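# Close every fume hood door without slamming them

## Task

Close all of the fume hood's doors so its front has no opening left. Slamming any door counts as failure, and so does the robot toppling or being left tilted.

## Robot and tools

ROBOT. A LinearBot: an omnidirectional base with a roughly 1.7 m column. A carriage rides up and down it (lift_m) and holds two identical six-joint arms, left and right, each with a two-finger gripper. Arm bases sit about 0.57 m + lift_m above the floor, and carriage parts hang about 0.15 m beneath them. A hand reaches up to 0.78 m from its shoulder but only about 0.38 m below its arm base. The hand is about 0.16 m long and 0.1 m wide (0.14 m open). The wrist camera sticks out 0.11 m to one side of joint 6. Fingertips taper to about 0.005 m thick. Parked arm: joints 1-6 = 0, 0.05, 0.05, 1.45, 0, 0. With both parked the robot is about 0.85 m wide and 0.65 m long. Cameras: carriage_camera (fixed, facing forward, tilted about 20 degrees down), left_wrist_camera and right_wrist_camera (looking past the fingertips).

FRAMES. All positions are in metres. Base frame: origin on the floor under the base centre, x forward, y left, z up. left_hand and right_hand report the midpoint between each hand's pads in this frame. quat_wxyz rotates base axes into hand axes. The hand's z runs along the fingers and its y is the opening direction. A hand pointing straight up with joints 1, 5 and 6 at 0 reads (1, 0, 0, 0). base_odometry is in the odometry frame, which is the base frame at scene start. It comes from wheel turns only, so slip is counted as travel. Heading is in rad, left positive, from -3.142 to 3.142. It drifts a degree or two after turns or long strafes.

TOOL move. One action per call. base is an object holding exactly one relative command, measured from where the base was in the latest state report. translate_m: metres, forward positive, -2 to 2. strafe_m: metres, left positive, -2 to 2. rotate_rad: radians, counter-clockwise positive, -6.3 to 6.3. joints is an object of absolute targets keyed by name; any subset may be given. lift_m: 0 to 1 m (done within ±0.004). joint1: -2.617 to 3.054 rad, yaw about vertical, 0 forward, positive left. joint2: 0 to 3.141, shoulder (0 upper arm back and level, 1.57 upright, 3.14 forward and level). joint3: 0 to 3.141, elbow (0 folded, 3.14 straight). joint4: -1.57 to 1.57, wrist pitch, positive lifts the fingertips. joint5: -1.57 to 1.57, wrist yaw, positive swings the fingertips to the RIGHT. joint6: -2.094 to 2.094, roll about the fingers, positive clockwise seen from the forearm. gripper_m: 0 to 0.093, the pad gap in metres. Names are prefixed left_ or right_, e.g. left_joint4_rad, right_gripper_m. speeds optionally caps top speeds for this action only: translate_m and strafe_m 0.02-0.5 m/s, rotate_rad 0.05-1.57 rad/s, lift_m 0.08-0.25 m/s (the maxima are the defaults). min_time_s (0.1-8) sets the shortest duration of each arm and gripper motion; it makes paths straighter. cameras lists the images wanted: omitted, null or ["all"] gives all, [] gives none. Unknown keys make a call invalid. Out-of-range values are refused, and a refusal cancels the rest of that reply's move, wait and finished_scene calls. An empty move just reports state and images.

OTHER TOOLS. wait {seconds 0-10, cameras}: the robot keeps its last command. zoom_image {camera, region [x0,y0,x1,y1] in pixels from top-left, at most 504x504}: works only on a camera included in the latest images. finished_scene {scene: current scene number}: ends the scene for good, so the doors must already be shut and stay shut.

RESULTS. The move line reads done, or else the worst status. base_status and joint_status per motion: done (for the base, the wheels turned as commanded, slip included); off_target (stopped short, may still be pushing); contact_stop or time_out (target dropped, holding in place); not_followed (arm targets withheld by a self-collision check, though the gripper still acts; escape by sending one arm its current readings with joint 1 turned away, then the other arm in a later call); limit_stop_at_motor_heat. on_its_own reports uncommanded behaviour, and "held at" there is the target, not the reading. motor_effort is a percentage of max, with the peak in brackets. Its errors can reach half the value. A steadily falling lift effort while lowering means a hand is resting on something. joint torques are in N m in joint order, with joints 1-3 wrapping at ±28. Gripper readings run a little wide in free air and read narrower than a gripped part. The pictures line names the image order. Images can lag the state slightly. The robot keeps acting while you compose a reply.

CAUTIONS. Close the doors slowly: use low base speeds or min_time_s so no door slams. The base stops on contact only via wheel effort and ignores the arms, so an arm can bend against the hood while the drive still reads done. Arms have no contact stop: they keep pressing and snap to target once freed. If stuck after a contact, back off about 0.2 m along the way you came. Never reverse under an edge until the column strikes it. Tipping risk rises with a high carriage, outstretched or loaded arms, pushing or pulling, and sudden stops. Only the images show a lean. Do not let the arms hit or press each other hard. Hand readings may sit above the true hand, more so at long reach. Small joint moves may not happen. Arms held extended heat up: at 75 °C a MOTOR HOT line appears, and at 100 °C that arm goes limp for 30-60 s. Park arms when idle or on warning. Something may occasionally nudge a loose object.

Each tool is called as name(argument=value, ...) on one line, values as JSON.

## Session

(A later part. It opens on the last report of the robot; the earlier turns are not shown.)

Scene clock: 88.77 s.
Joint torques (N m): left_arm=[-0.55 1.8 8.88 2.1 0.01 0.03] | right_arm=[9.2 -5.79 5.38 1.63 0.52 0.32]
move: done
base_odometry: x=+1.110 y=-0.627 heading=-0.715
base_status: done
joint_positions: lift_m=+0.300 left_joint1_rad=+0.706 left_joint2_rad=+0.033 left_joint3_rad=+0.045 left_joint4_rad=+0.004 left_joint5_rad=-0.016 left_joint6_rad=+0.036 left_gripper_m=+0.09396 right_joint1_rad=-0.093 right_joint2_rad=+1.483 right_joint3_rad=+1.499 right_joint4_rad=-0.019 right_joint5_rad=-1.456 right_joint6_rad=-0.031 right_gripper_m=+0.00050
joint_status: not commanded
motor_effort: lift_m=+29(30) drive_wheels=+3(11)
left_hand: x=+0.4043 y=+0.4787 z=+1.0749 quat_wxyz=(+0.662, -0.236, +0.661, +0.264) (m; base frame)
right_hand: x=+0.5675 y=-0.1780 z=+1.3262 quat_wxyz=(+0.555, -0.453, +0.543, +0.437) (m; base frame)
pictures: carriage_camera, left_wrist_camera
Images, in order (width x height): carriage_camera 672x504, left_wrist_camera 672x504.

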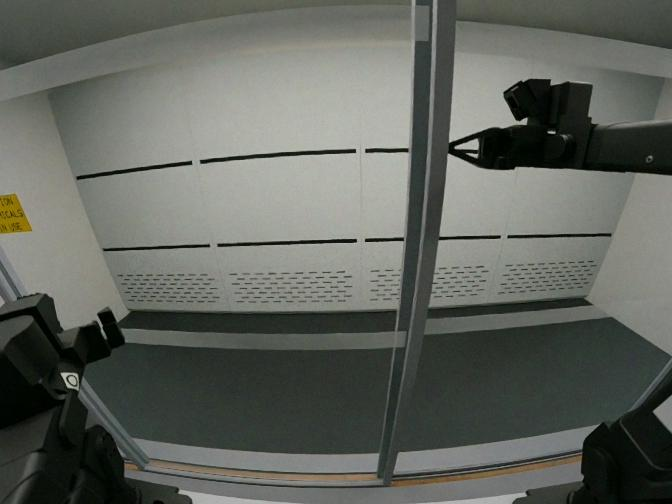

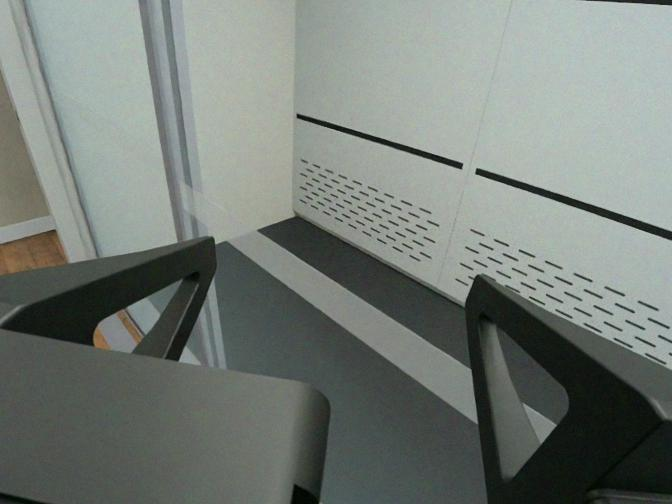

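move(base={"strafe_m": 0.02}, speeds={"strafe_m": 0.04}, cameras=[])

move(base={"strafe_m": -0.15}, speeds={"strafe_m": 0.1}, cameras=[])

move(base={"translate_m": -0.35}, joints={"left_joint1_rad": 0, "left_joint4_rad": 1.45}, cameras=["carriage_camera"])

move(base={"strafe_m": 0.9}, joints={"right_joint1_rad": 0, "right_joint2_rad": 0.05, "right_joint3_rad": 0.05, "right_joint4_rad": 1.45, "right_joint5_rad": 0}, cameras=["carriage_camera"])

zoom_image(camera="carriage_camera", region=[0, 0, 336, 504])

zoom_image(camera="carriage_camera", region=[336, 0, 672, 504])

Scene clock: 90.27 s.
Joint torques (N m): left_arm=[-0.73 1.83 8.9 2.1 0.05 0.01] | right_arm=[9.35 -5.7 5.48 1.57 0.49 0.3]
move: done
base_odometry: x=+1.123 y=-0.613 heading=-0.716
base_status: done
joint_positions: lift_m=+0.300 left_joint1_rad=+0.706 left_joint2_rad=+0.033 left_joint3_rad=+0.045 left_joint4_rad=+0.003 left_joint5_rad=-0.016 left_joint6_rad=+0.036 left_gripper_m=+0.09396 right_joint1_rad=-0.094 right_joint2_rad=+1.481 right_joint3_rad=+1.499 right_joint4_rad=-0.019 right_joint5_rad=-1.456 right_joint6_rad=-0.031 right_gripper_m=+0.00050
joint_status: not commanded
motor_effort: lift_m=+30(30) drive_wheels=+3(11)
left_hand: x=+0.4043 y=+0.4787 z=+1.0748 quat_wxyz=(+0.662, -0.236, +0.661, +0.263) (m; base frame)
right_hand: x=+0.5672 y=-0.1782 z=+1.3266 quat_wxyz=(+0.556, -0.454, +0.543, +0.437) (m; base frame)
pictures: none
No camera images: "cameras" was empty.

Scene clock: 92.47 s.
Joint torques (N m): left_arm=[-0.62 1.68 9.06 2.18 0.03 0.01] | right_arm=[0.02 -6.38 5.59 1.47 0.14 0.12]
move: done
base_odometry: x=+1.025 y=-0.726 heading=-0.715
base_status: done
joint_positions: lift_m=+0.300 left_joint1_rad=+0.706 left_joint2_rad=+0.033 left_joint3_rad=+0.045 left_joint4_rad=+0.003 left_joint5_rad=-0.016 left_joint6_rad=+0.036 left_gripper_m=+0.09396 right_joint1_rad=-0.002 right_joint2_rad=+1.486 right_joint3_rad=+1.499 right_joint4_rad=-0.008 right_joint5_rad=-1.418 right_joint6_rad=-0.012 right_gripper_m=+0.00050
joint_status: not commanded
motor_effort: lift_m=+30(30) drive_wheels=-3(11)
left_hand: x=+0.4043 y=+0.4787 z=+1.0746 quat_wxyz=(+0.662, -0.236, +0.661, +0.263) (m; base frame)
right_hand: x=+0.5613 y=-0.1478 z=+1.3260 quat_wxyz=(+0.541, -0.464, +0.533, +0.455) (m; base frame)
pictures: none
No camera images: "cameras" was empty.

Scene clock: 95.13 s.
Joint torques (N m): left_arm=[-0.75 3.74 6.65 0.07 0.04 0.04] | right_arm=[0.13 -7.04 5.56 1.45 0.02 0.11]
move: done
base_odometry: x=+0.760 y=-0.496 heading=-0.715
base_status: done
joint_positions: lift_m=+0.300 left_joint1_rad=+0.006 left_joint2_rad=+0.033 left_joint3_rad=+0.045 left_joint4_rad=+1.440 left_joint5_rad=-0.016 left_joint6_rad=+0.036 left_gripper_m=+0.09396 right_joint1_rad=-0.002 right_joint2_rad=+1.493 right_joint3_rad=+1.499 right_joint4_rad=-0.006 right_joint5_rad=-1.411 right_joint6_rad=-0.011 right_gripper_m=+0.00050
joint_status: all done
motor_effort: lift_m=+30(30) drive_wheels=-2(8)
left_hand: x=+0.2483 y=+0.3198 z=+1.3151 quat_wxyz=(+0.998, -0.007, +0.060, +0.021) (m; base frame)
right_hand: x=+0.5646 y=-0.1480 z=+1.3242 quat_wxyz=(+0.541, -0.461, +0.536, +0.455) (m; base frame)
pictures: carriage_camera
Images, in order (width x height): carriage_camera 672x504.

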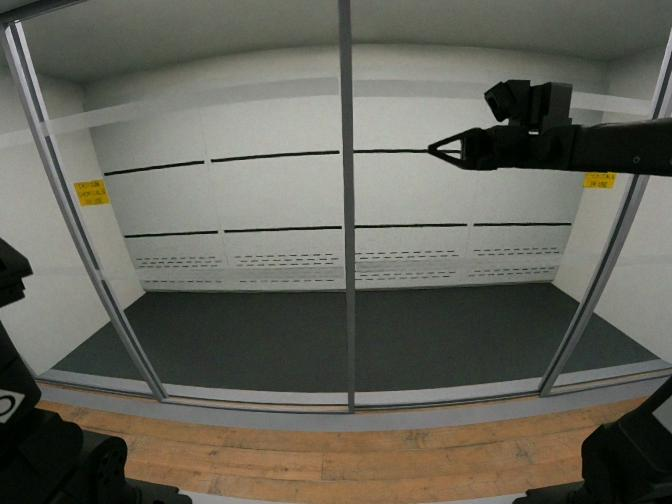

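Scene clock: 99.33 s.
Joint torques (N m): left_arm=[-0.21 3.74 6.75 -0.02 0.06 0.02] | right_arm=[0.03 3.22 3.6 0.04 0.09 0.05]
move: done
base_odometry: x=+1.350 y=+0.183 heading=-0.715
base_status: done
joint_positions: lift_m=+0.300 left_joint1_rad=+0.004 left_joint2_rad=+0.033 left_joint3_rad=+0.045 left_joint4_rad=+1.441 left_joint5_rad=-0.015 left_joint6_rad=+0.036 left_gripper_m=+0.09396 right_joint1_rad=-0.003 right_joint2_rad=+0.058 right_joint3_rad=+0.060 right_joint4_rad=+1.437 right_joint5_rad=-0.012 right_joint6_rad=-0.008 right_gripper_m=+0.00050
joint_status: all done
motor_effort: lift_m=+30(30) drive_wheels=-2(13)
left_hand: x=+0.2478 y=+0.3196 z=+1.3152 quat_wxyz=(+0.998, -0.007, +0.059, +0.020) (m; base frame)
right_hand: x=+0.2525 y=-0.3149 z=+1.3189 quat_wxyz=(+0.998, -0.006, +0.066, -0.005) (m; base frame)
pictures: carriage_camera
Images, in order (width x height): carriage_camera 672x504.

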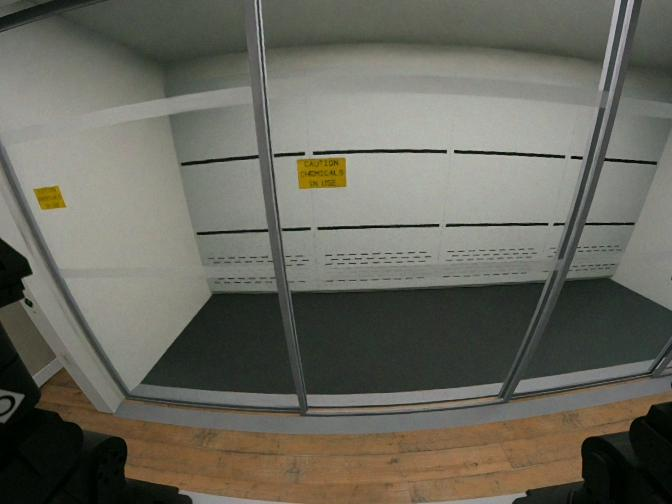

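Scaled by 1.000.

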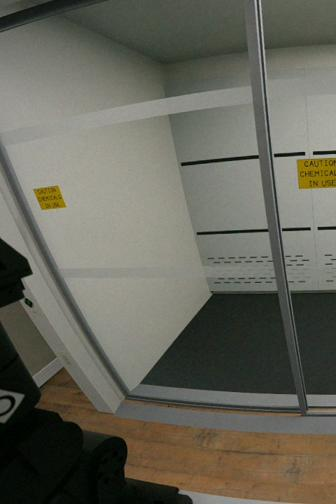

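Scaled by 1.000.

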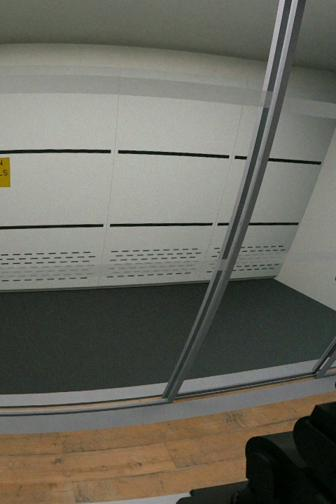

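zoom_image(camera="carriage_camera", region=[230, 60, 330, 160])

zoom_image(camera="carriage_camera", region=[255, 330, 355, 430])

zoom_image(camera="carriage_camera", region=[480, 310, 600, 430])

zoom_image(camera="carriage_camera", region=[60, 300, 180, 420])

Scaled by 5.040 from the camera's 672x504 image, which has a finer 960x720 frame.

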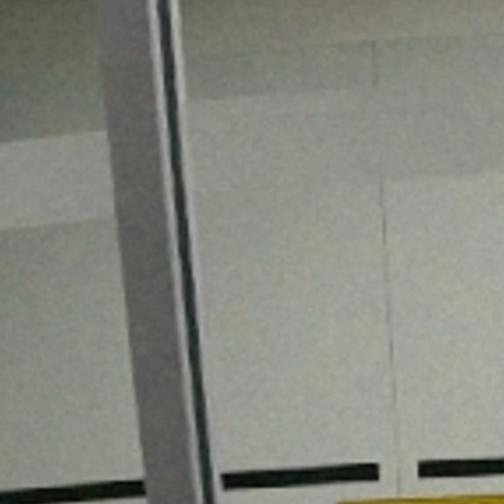

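Scaled by 5.040 from the camera's 672x504 image, which has a finer 960x720 frame.

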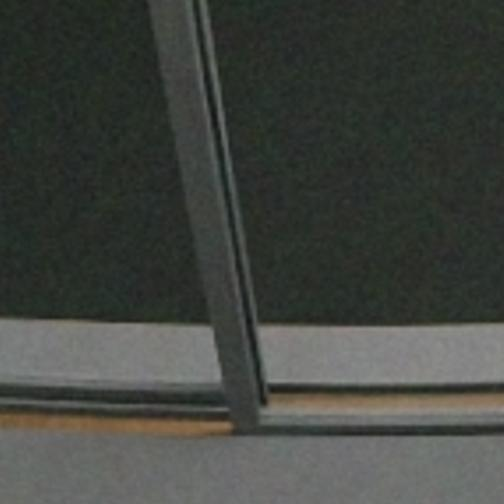

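Scaled by 4.200 from the camera's 672x504 image, which has a finer 960x720 frame.

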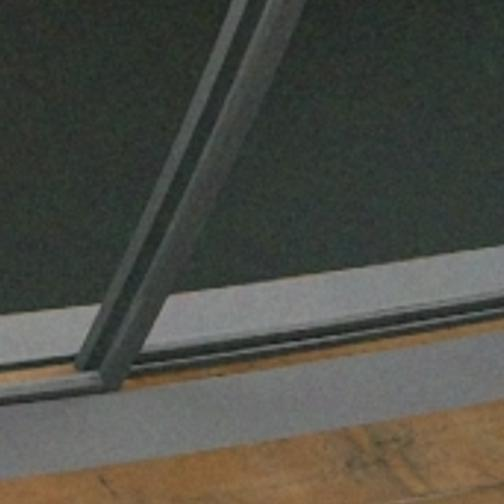

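Scaled by 4.200 from the camera's 672x504 image, which has a finer 960x720 frame.

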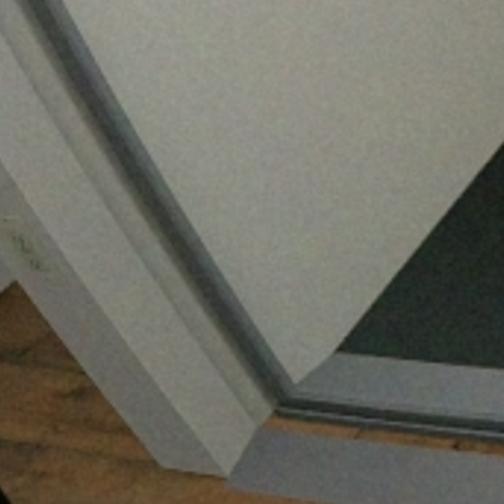

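move(base={"strafe_m": 0.9}, cameras=["carriage_camera"])

zoom_image(camera="carriage_camera", region=[260, 310, 380, 430])

zoom_image(camera="carriage_camera", region=[240, 100, 360, 220])

Scene clock: 104.27 s.
Joint torques (N m): left_arm=[-0.54 3.7 6.75 0.05 0.02 -0.03] | right_arm=[0.21 3.37 3.51 0.04 0.07 0.07]
move: done
base_odometry: x=+1.940 y=+0.863 heading=-0.715
base_status: done
joint_positions: lift_m=+0.300 left_joint1_rad=+0.002 left_joint2_rad=+0.033 left_joint3_rad=+0.045 left_joint4_rad=+1.441 left_joint5_rad=-0.015 left_joint6_rad=+0.036 left_gripper_m=+0.09396 right_joint1_rad=-0.003 right_joint2_rad=+0.058 right_joint3_rad=+0.060 right_joint4_rad=+1.438 right_joint5_rad=-0.010 right_joint6_rad=-0.008 right_gripper_m=+0.00050
joint_status: not commanded
motor_effort: lift_m=+29(30) drive_wheels=-2(11)
left_hand: x=+0.2479 y=+0.3195 z=+1.3152 quat_wxyz=(+0.998, -0.007, +0.059, +0.020) (m; base frame)
right_hand: x=+0.2522 y=-0.3152 z=+1.3189 quat_wxyz=(+0.998, -0.005, +0.066, -0.005) (m; base frame)
pictures: carriage_camera
Images, in order (width x height): carriage_camera 672x504.

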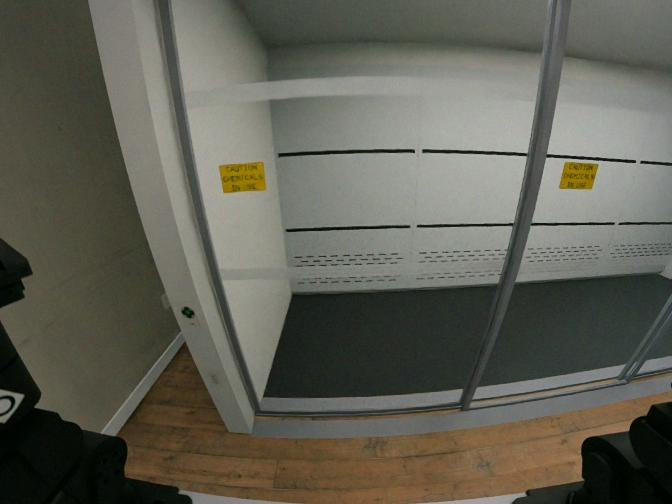

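Scaled by 4.200 from the camera's 672x504 image, which has a finer 960x720 frame.

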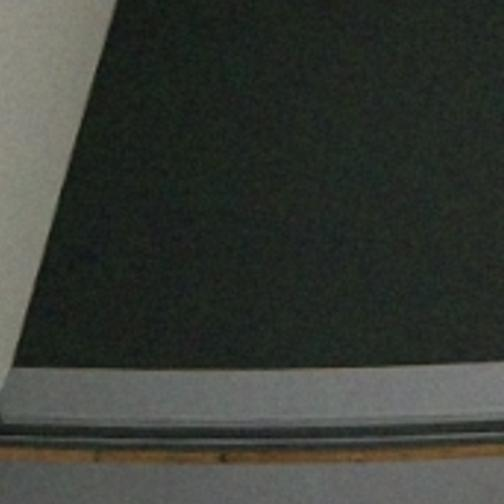

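Scaled by 4.200 from the camera's 672x504 image, which has a finer 960x720 frame.

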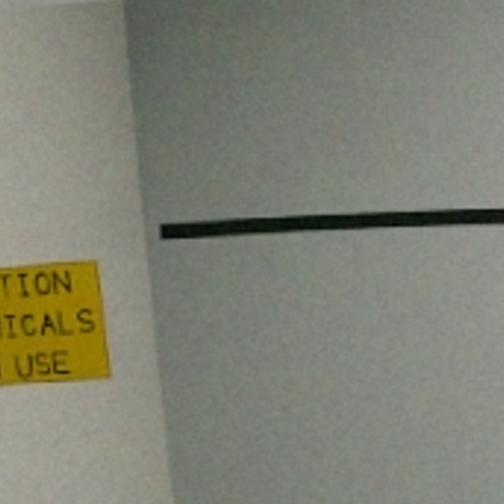

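move(base={"strafe_m": 0.35}, cameras=["carriage_camera"])

zoom_image(camera="carriage_camera", region=[240, 340, 340, 440])

zoom_image(camera="carriage_camera", region=[200, 130, 340, 270])

Scene clock: 106.80 s.
Joint torques (N m): left_arm=[0.13 3.74 6.83 -0.13 -0.02 0.04] | right_arm=[0.21 3.97 3.97 -0.08 0.05 0.04]
move: contact_stop
base_odometry: x=+2.134 y=+1.088 heading=-0.713
base_status: strafe_m contact_stop (by the wheels' count: +0.297 of +0.350)
joint_positions: lift_m=+0.300 left_joint1_rad=-0.001 left_joint2_rad=+0.034 left_joint3_rad=+0.044 left_joint4_rad=+1.450 left_joint5_rad=-0.018 left_joint6_rad=+0.035 left_gripper_m=+0.09396 right_joint1_rad=-0.004 right_joint2_rad=+0.052 right_joint3_rad=+0.053 right_joint4_rad=+1.447 right_joint5_rad=-0.009 right_joint6_rad=-0.007 right_gripper_m=+0.00050
joint_status: not commanded
motor_effort: lift_m=+29(30) drive_wheels=+11(54)
left_hand: x=+0.2464 y=+0.3200 z=+1.3151 quat_wxyz=(+0.998, -0.008, +0.056, +0.018) (m; base frame)
right_hand: x=+0.2501 y=-0.3155 z=+1.3175 quat_wxyz=(+0.998, -0.004, +0.061, -0.005) (m; base frame)
pictures: carriage_camera
Images, in order (width x height): carriage_camera 672x504.

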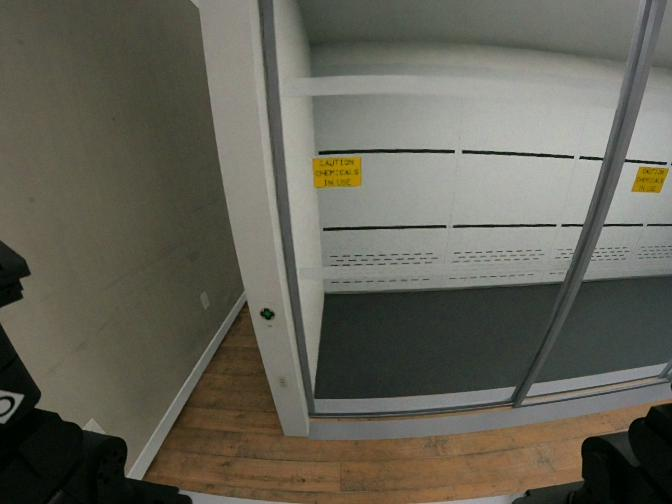

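Scaled by 5.040 from the camera's 672x504 image, which has a finer 960x720 frame.

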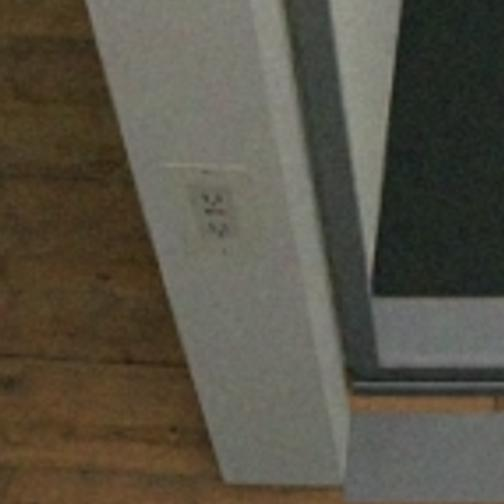

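Scaled by 3.600 from the camera's 672x504 image, which has a finer 960x720 frame.

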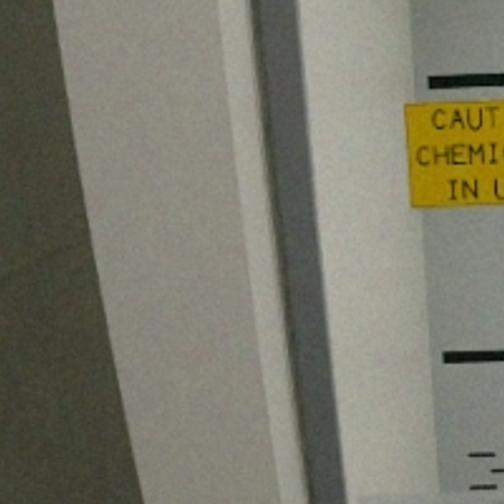

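move(base={"strafe_m": -1.6}, cameras=["carriage_camera"])

move(base={"strafe_m": -1.0}, cameras=["carriage_camera"])

zoom_image(camera="carriage_camera", region=[260, 0, 420, 160])

zoom_image(camera="carriage_camera", region=[260, 300, 400, 440])

Scene clock: 112.83 s.
Joint torques (N m): left_arm=[-0.03 3.47 6.89 -0.1 0.03 0.07] | right_arm=[0.36 3.92 4.04 -0.06 0.02 0.05]
move: done
base_odometry: x=+1.088 y=-0.123 heading=-0.713
base_status: done
joint_positions: lift_m=+0.300 left_joint1_rad=-0.001 left_joint2_rad=+0.034 left_joint3_rad=+0.044 left_joint4_rad=+1.450 left_joint5_rad=-0.018 left_joint6_rad=+0.035 left_gripper_m=+0.09396 right_joint1_rad=-0.004 right_joint2_rad=+0.052 right_joint3_rad=+0.053 right_joint4_rad=+1.448 right_joint5_rad=-0.008 right_joint6_rad=-0.007 right_gripper_m=+0.00050
joint_status: not commanded
motor_effort: lift_m=+30(30) drive_wheels=-1(13)
left_hand: x=+0.2464 y=+0.3199 z=+1.3151 quat_wxyz=(+0.998, -0.008, +0.056, +0.018) (m; base frame)
right_hand: x=+0.2500 y=-0.3155 z=+1.3175 quat_wxyz=(+0.998, -0.004, +0.061, -0.005) (m; base frame)
pictures: carriage_camera
Images, in order (width x height): carriage_camera 672x504.

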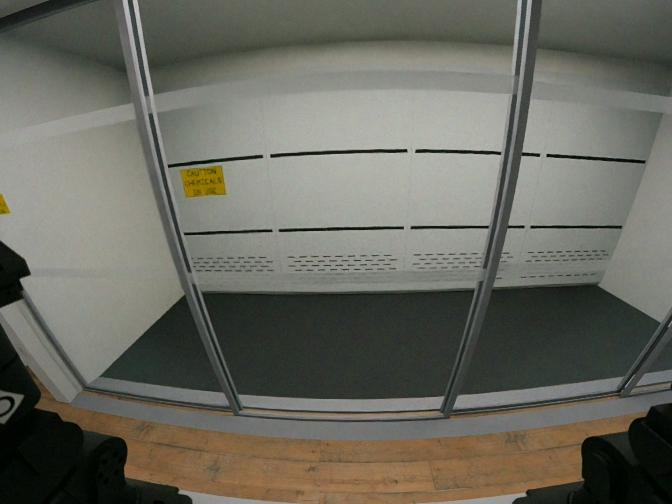

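Scene clock: 117.20 s.
Joint torques (N m): left_arm=[0.05 3.67 7.04 -0.09 0.03 0.03] | right_arm=[0.14 3.88 3.96 -0.11 0 0.1]
move: done
base_odometry: x=+0.434 y=-0.879 heading=-0.713
base_status: done
joint_positions: lift_m=+0.300 left_joint1_rad=-0.001 left_joint2_rad=+0.034 left_joint3_rad=+0.044 left_joint4_rad=+1.450 left_joint5_rad=-0.017 left_joint6_rad=+0.035 left_gripper_m=+0.09396 right_joint1_rad=-0.004 right_joint2_rad=+0.052 right_joint3_rad=+0.053 right_joint4_rad=+1.448 right_joint5_rad=-0.008 right_joint6_rad=-0.007 right_gripper_m=+0.00050
joint_status: not commanded
motor_effort: lift_m=+29(30) drive_wheels=-1(13)
left_hand: x=+0.2464 y=+0.3198 z=+1.3151 quat_wxyz=(+0.998, -0.008, +0.056, +0.018) (m; base frame)
right_hand: x=+0.2500 y=-0.3156 z=+1.3175 quat_wxyz=(+0.998, -0.004, +0.061, -0.005) (m; base frame)
pictures: carriage_camera
Images, in order (width x height): carriage_camera 672x504.

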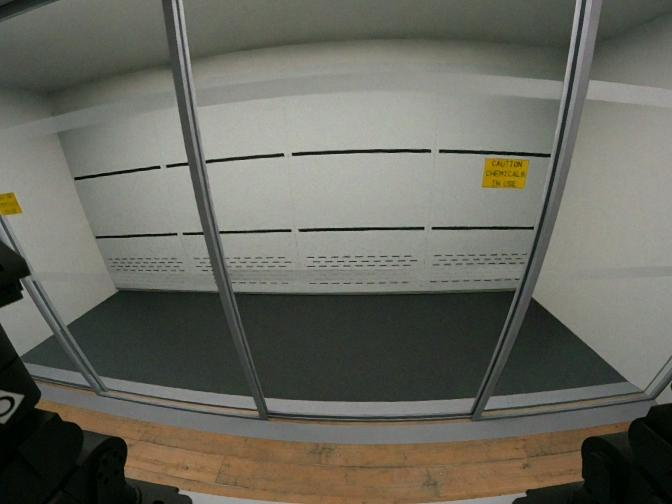

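Scaled by 3.150 from the camera's 672x504 image, which has a finer 960x720 frame.

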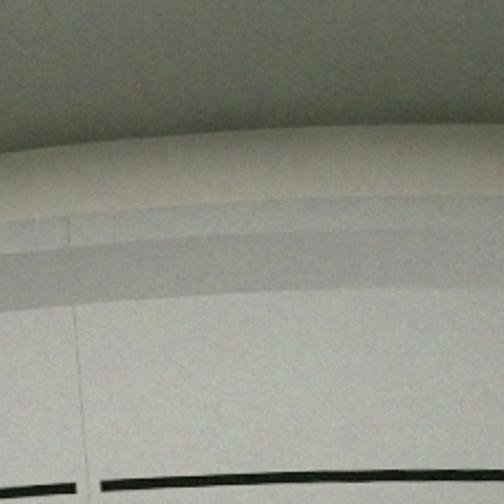

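Scaled by 3.600 from the camera's 672x504 image, which has a finer 960x720 frame.

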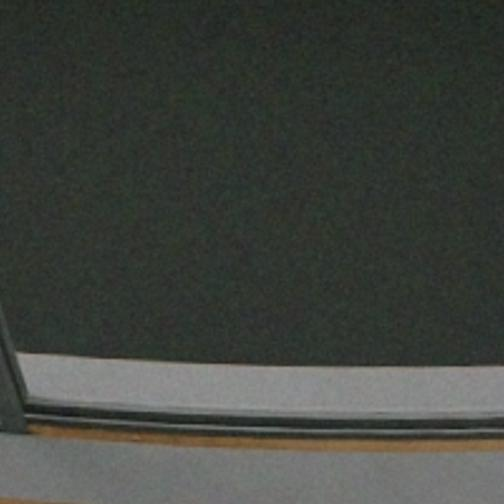

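move(base={"strafe_m": 0.45}, cameras=["carriage_camera"])

zoom_image(camera="carriage_camera", region=[280, 60, 400, 180])

move(base={"strafe_m": -1.1}, cameras=["carriage_camera"])

zoom_image(camera="carriage_camera", region=[280, 60, 400, 180])

zoom_image(camera="carriage_camera", region=[500, 280, 640, 420])

Scene clock: 120.60 s.
Joint torques (N m): left_arm=[-0.17 3.62 6.82 -0.04 0 0.04] | right_arm=[0.42 3.93 4.14 -0.1 0.03 0.09]
move: done
base_odometry: x=+0.728 y=-0.538 heading=-0.712
base_status: done
joint_positions: lift_m=+0.300 left_joint1_rad=-0.001 left_joint2_rad=+0.034 left_joint3_rad=+0.044 left_joint4_rad=+1.450 left_joint5_rad=-0.016 left_joint6_rad=+0.035 left_gripper_m=+0.09396 right_joint1_rad=-0.004 right_joint2_rad=+0.052 right_joint3_rad=+0.053 right_joint4_rad=+1.449 right_joint5_rad=-0.006 right_joint6_rad=-0.007 right_gripper_m=+0.00050
joint_status: not commanded
motor_effort: lift_m=+30(30) drive_wheels=-4(13)
left_hand: x=+0.2464 y=+0.3197 z=+1.3151 quat_wxyz=(+0.998, -0.007, +0.056, +0.018) (m; base frame)
right_hand: x=+0.2497 y=-0.3159 z=+1.3176 quat_wxyz=(+0.998, -0.003, +0.060, -0.005) (m; base frame)
pictures: carriage_camera
Images, in order (width x height): carriage_camera 672x504.

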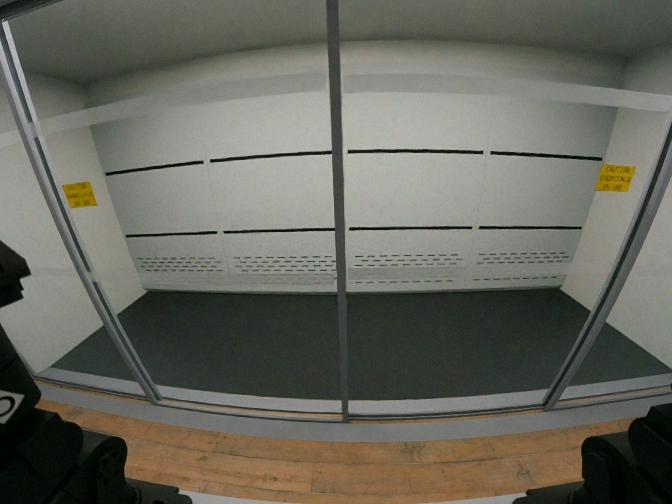

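Scaled by 4.200 from the camera's 672x504 image, which has a finer 960x720 frame.

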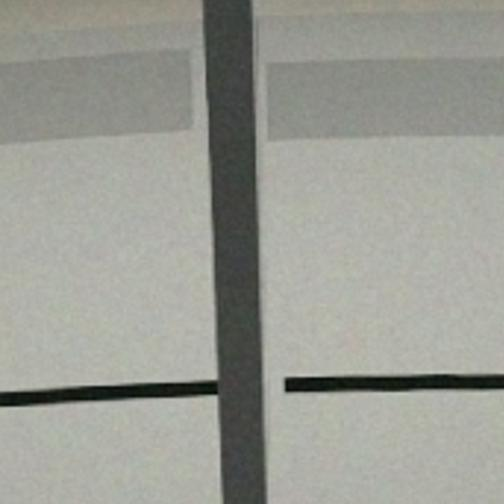

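Scene clock: 125.20 s.
Joint torques (N m): left_arm=[0.13 3.78 6.78 -0.12 0.01 0.04] | right_arm=[0.5 3.79 3.96 -0.09 0.04 0.07]
move: done
base_odometry: x=+0.008 y=-1.371 heading=-0.713
base_status: done
joint_positions: lift_m=+0.300 left_joint1_rad=-0.001 left_joint2_rad=+0.034 left_joint3_rad=+0.044 left_joint4_rad=+1.451 left_joint5_rad=-0.016 left_joint6_rad=+0.035 left_gripper_m=+0.09396 right_joint1_rad=-0.004 right_joint2_rad=+0.052 right_joint3_rad=+0.053 right_joint4_rad=+1.449 right_joint5_rad=-0.006 right_joint6_rad=-0.007 right_gripper_m=+0.00050
joint_status: not commanded
motor_effort: lift_m=+29(30) drive_wheels=-2(14)
left_hand: x=+0.2463 y=+0.3195 z=+1.3151 quat_wxyz=(+0.998, -0.007, +0.055, +0.018) (m; base frame)
right_hand: x=+0.2497 y=-0.3160 z=+1.3176 quat_wxyz=(+0.998, -0.003, +0.060, -0.005) (m; base frame)
pictures: carriage_camera
Images, in order (width x height): carriage_camera 672x504.

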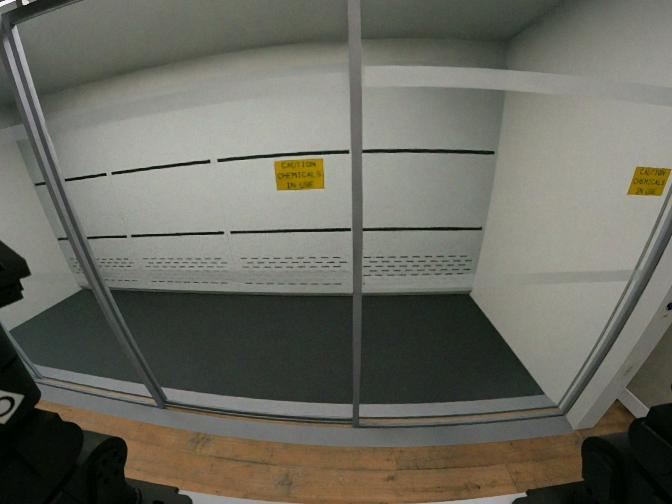

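Scaled by 4.200 from the camera's 672x504 image, which has a finer 960x720 frame.

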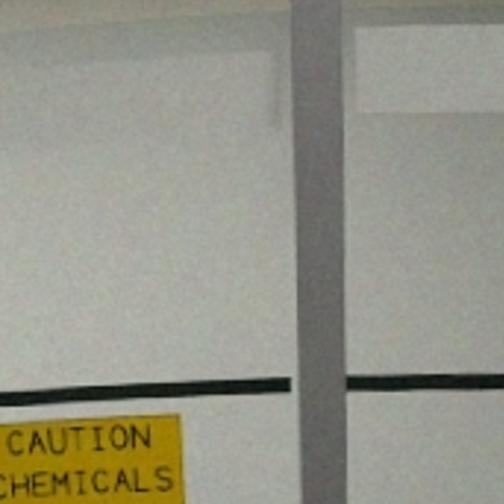

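Scaled by 3.600 from the camera's 672x504 image, which has a finer 960x720 frame.

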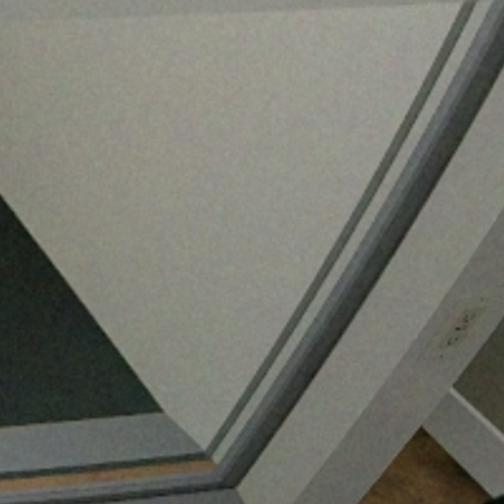

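move(base={"strafe_m": -0.8}, speeds={"strafe_m": 0.25}, cameras=["carriage_camera"])

zoom_image(camera="carriage_camera", region=[330, 320, 450, 440])

zoom_image(camera="carriage_camera", region=[370, 130, 490, 250])

Scene clock: 130.57 s.
Joint torques (N m): left_arm=[0.03 3.66 6.69 -0.12 0.01 0.05] | right_arm=[0.24 3.73 4.05 -0.05 0 0.08]
move: done
base_odometry: x=-0.515 y=-1.976 heading=-0.713
base_status: done
joint_positions: lift_m=+0.300 left_joint1_rad=-0.001 left_joint2_rad=+0.034 left_joint3_rad=+0.044 left_joint4_rad=+1.451 left_joint5_rad=-0.015 left_joint6_rad=+0.035 left_gripper_m=+0.09396 right_joint1_rad=-0.004 right_joint2_rad=+0.052 right_joint3_rad=+0.053 right_joint4_rad=+1.449 right_joint5_rad=-0.006 right_joint6_rad=-0.007 right_gripper_m=+0.00050
joint_status: not commanded
motor_effort: lift_m=+29(30) drive_wheels=-2(9)
left_hand: x=+0.2463 y=+0.3194 z=+1.3151 quat_wxyz=(+0.998, -0.007, +0.055, +0.018) (m; base frame)
right_hand: x=+0.2497 y=-0.3160 z=+1.3176 quat_wxyz=(+0.998, -0.003, +0.060, -0.005) (m; base frame)
pictures: carriage_camera
Images, in order (width x height): carriage_camera 672x504.

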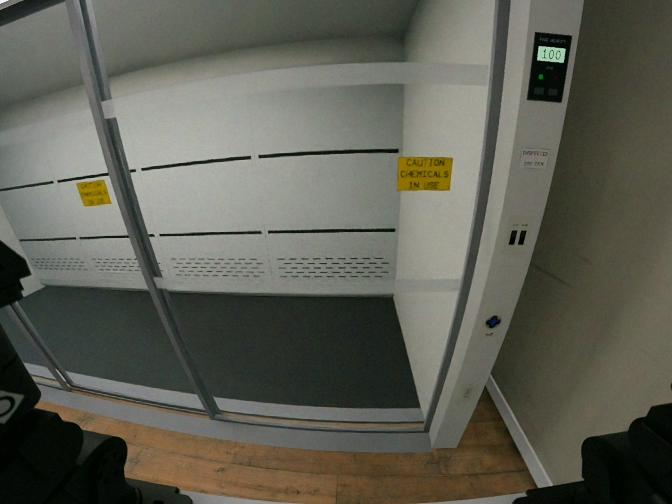

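Scaled by 4.200 from the camera's 672x504 image, which has a finer 960x720 frame.

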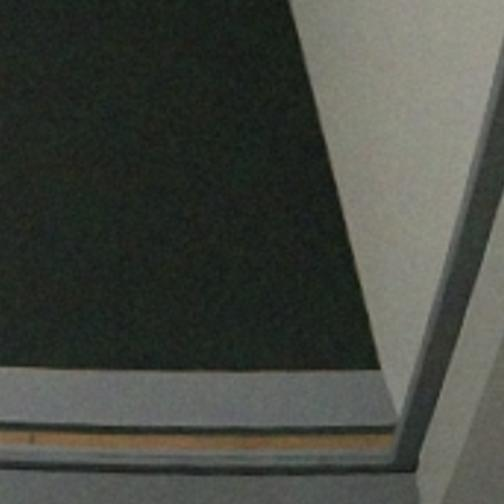

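Scaled by 4.200 from the camera's 672x504 image, which has a finer 960x720 frame.

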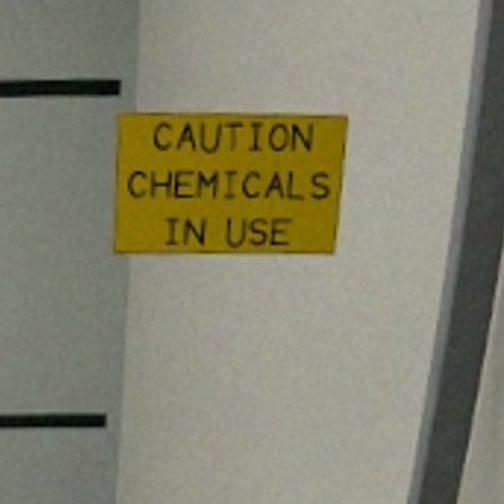

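finished_scene(scene=2)

The scene is finished: the task was done.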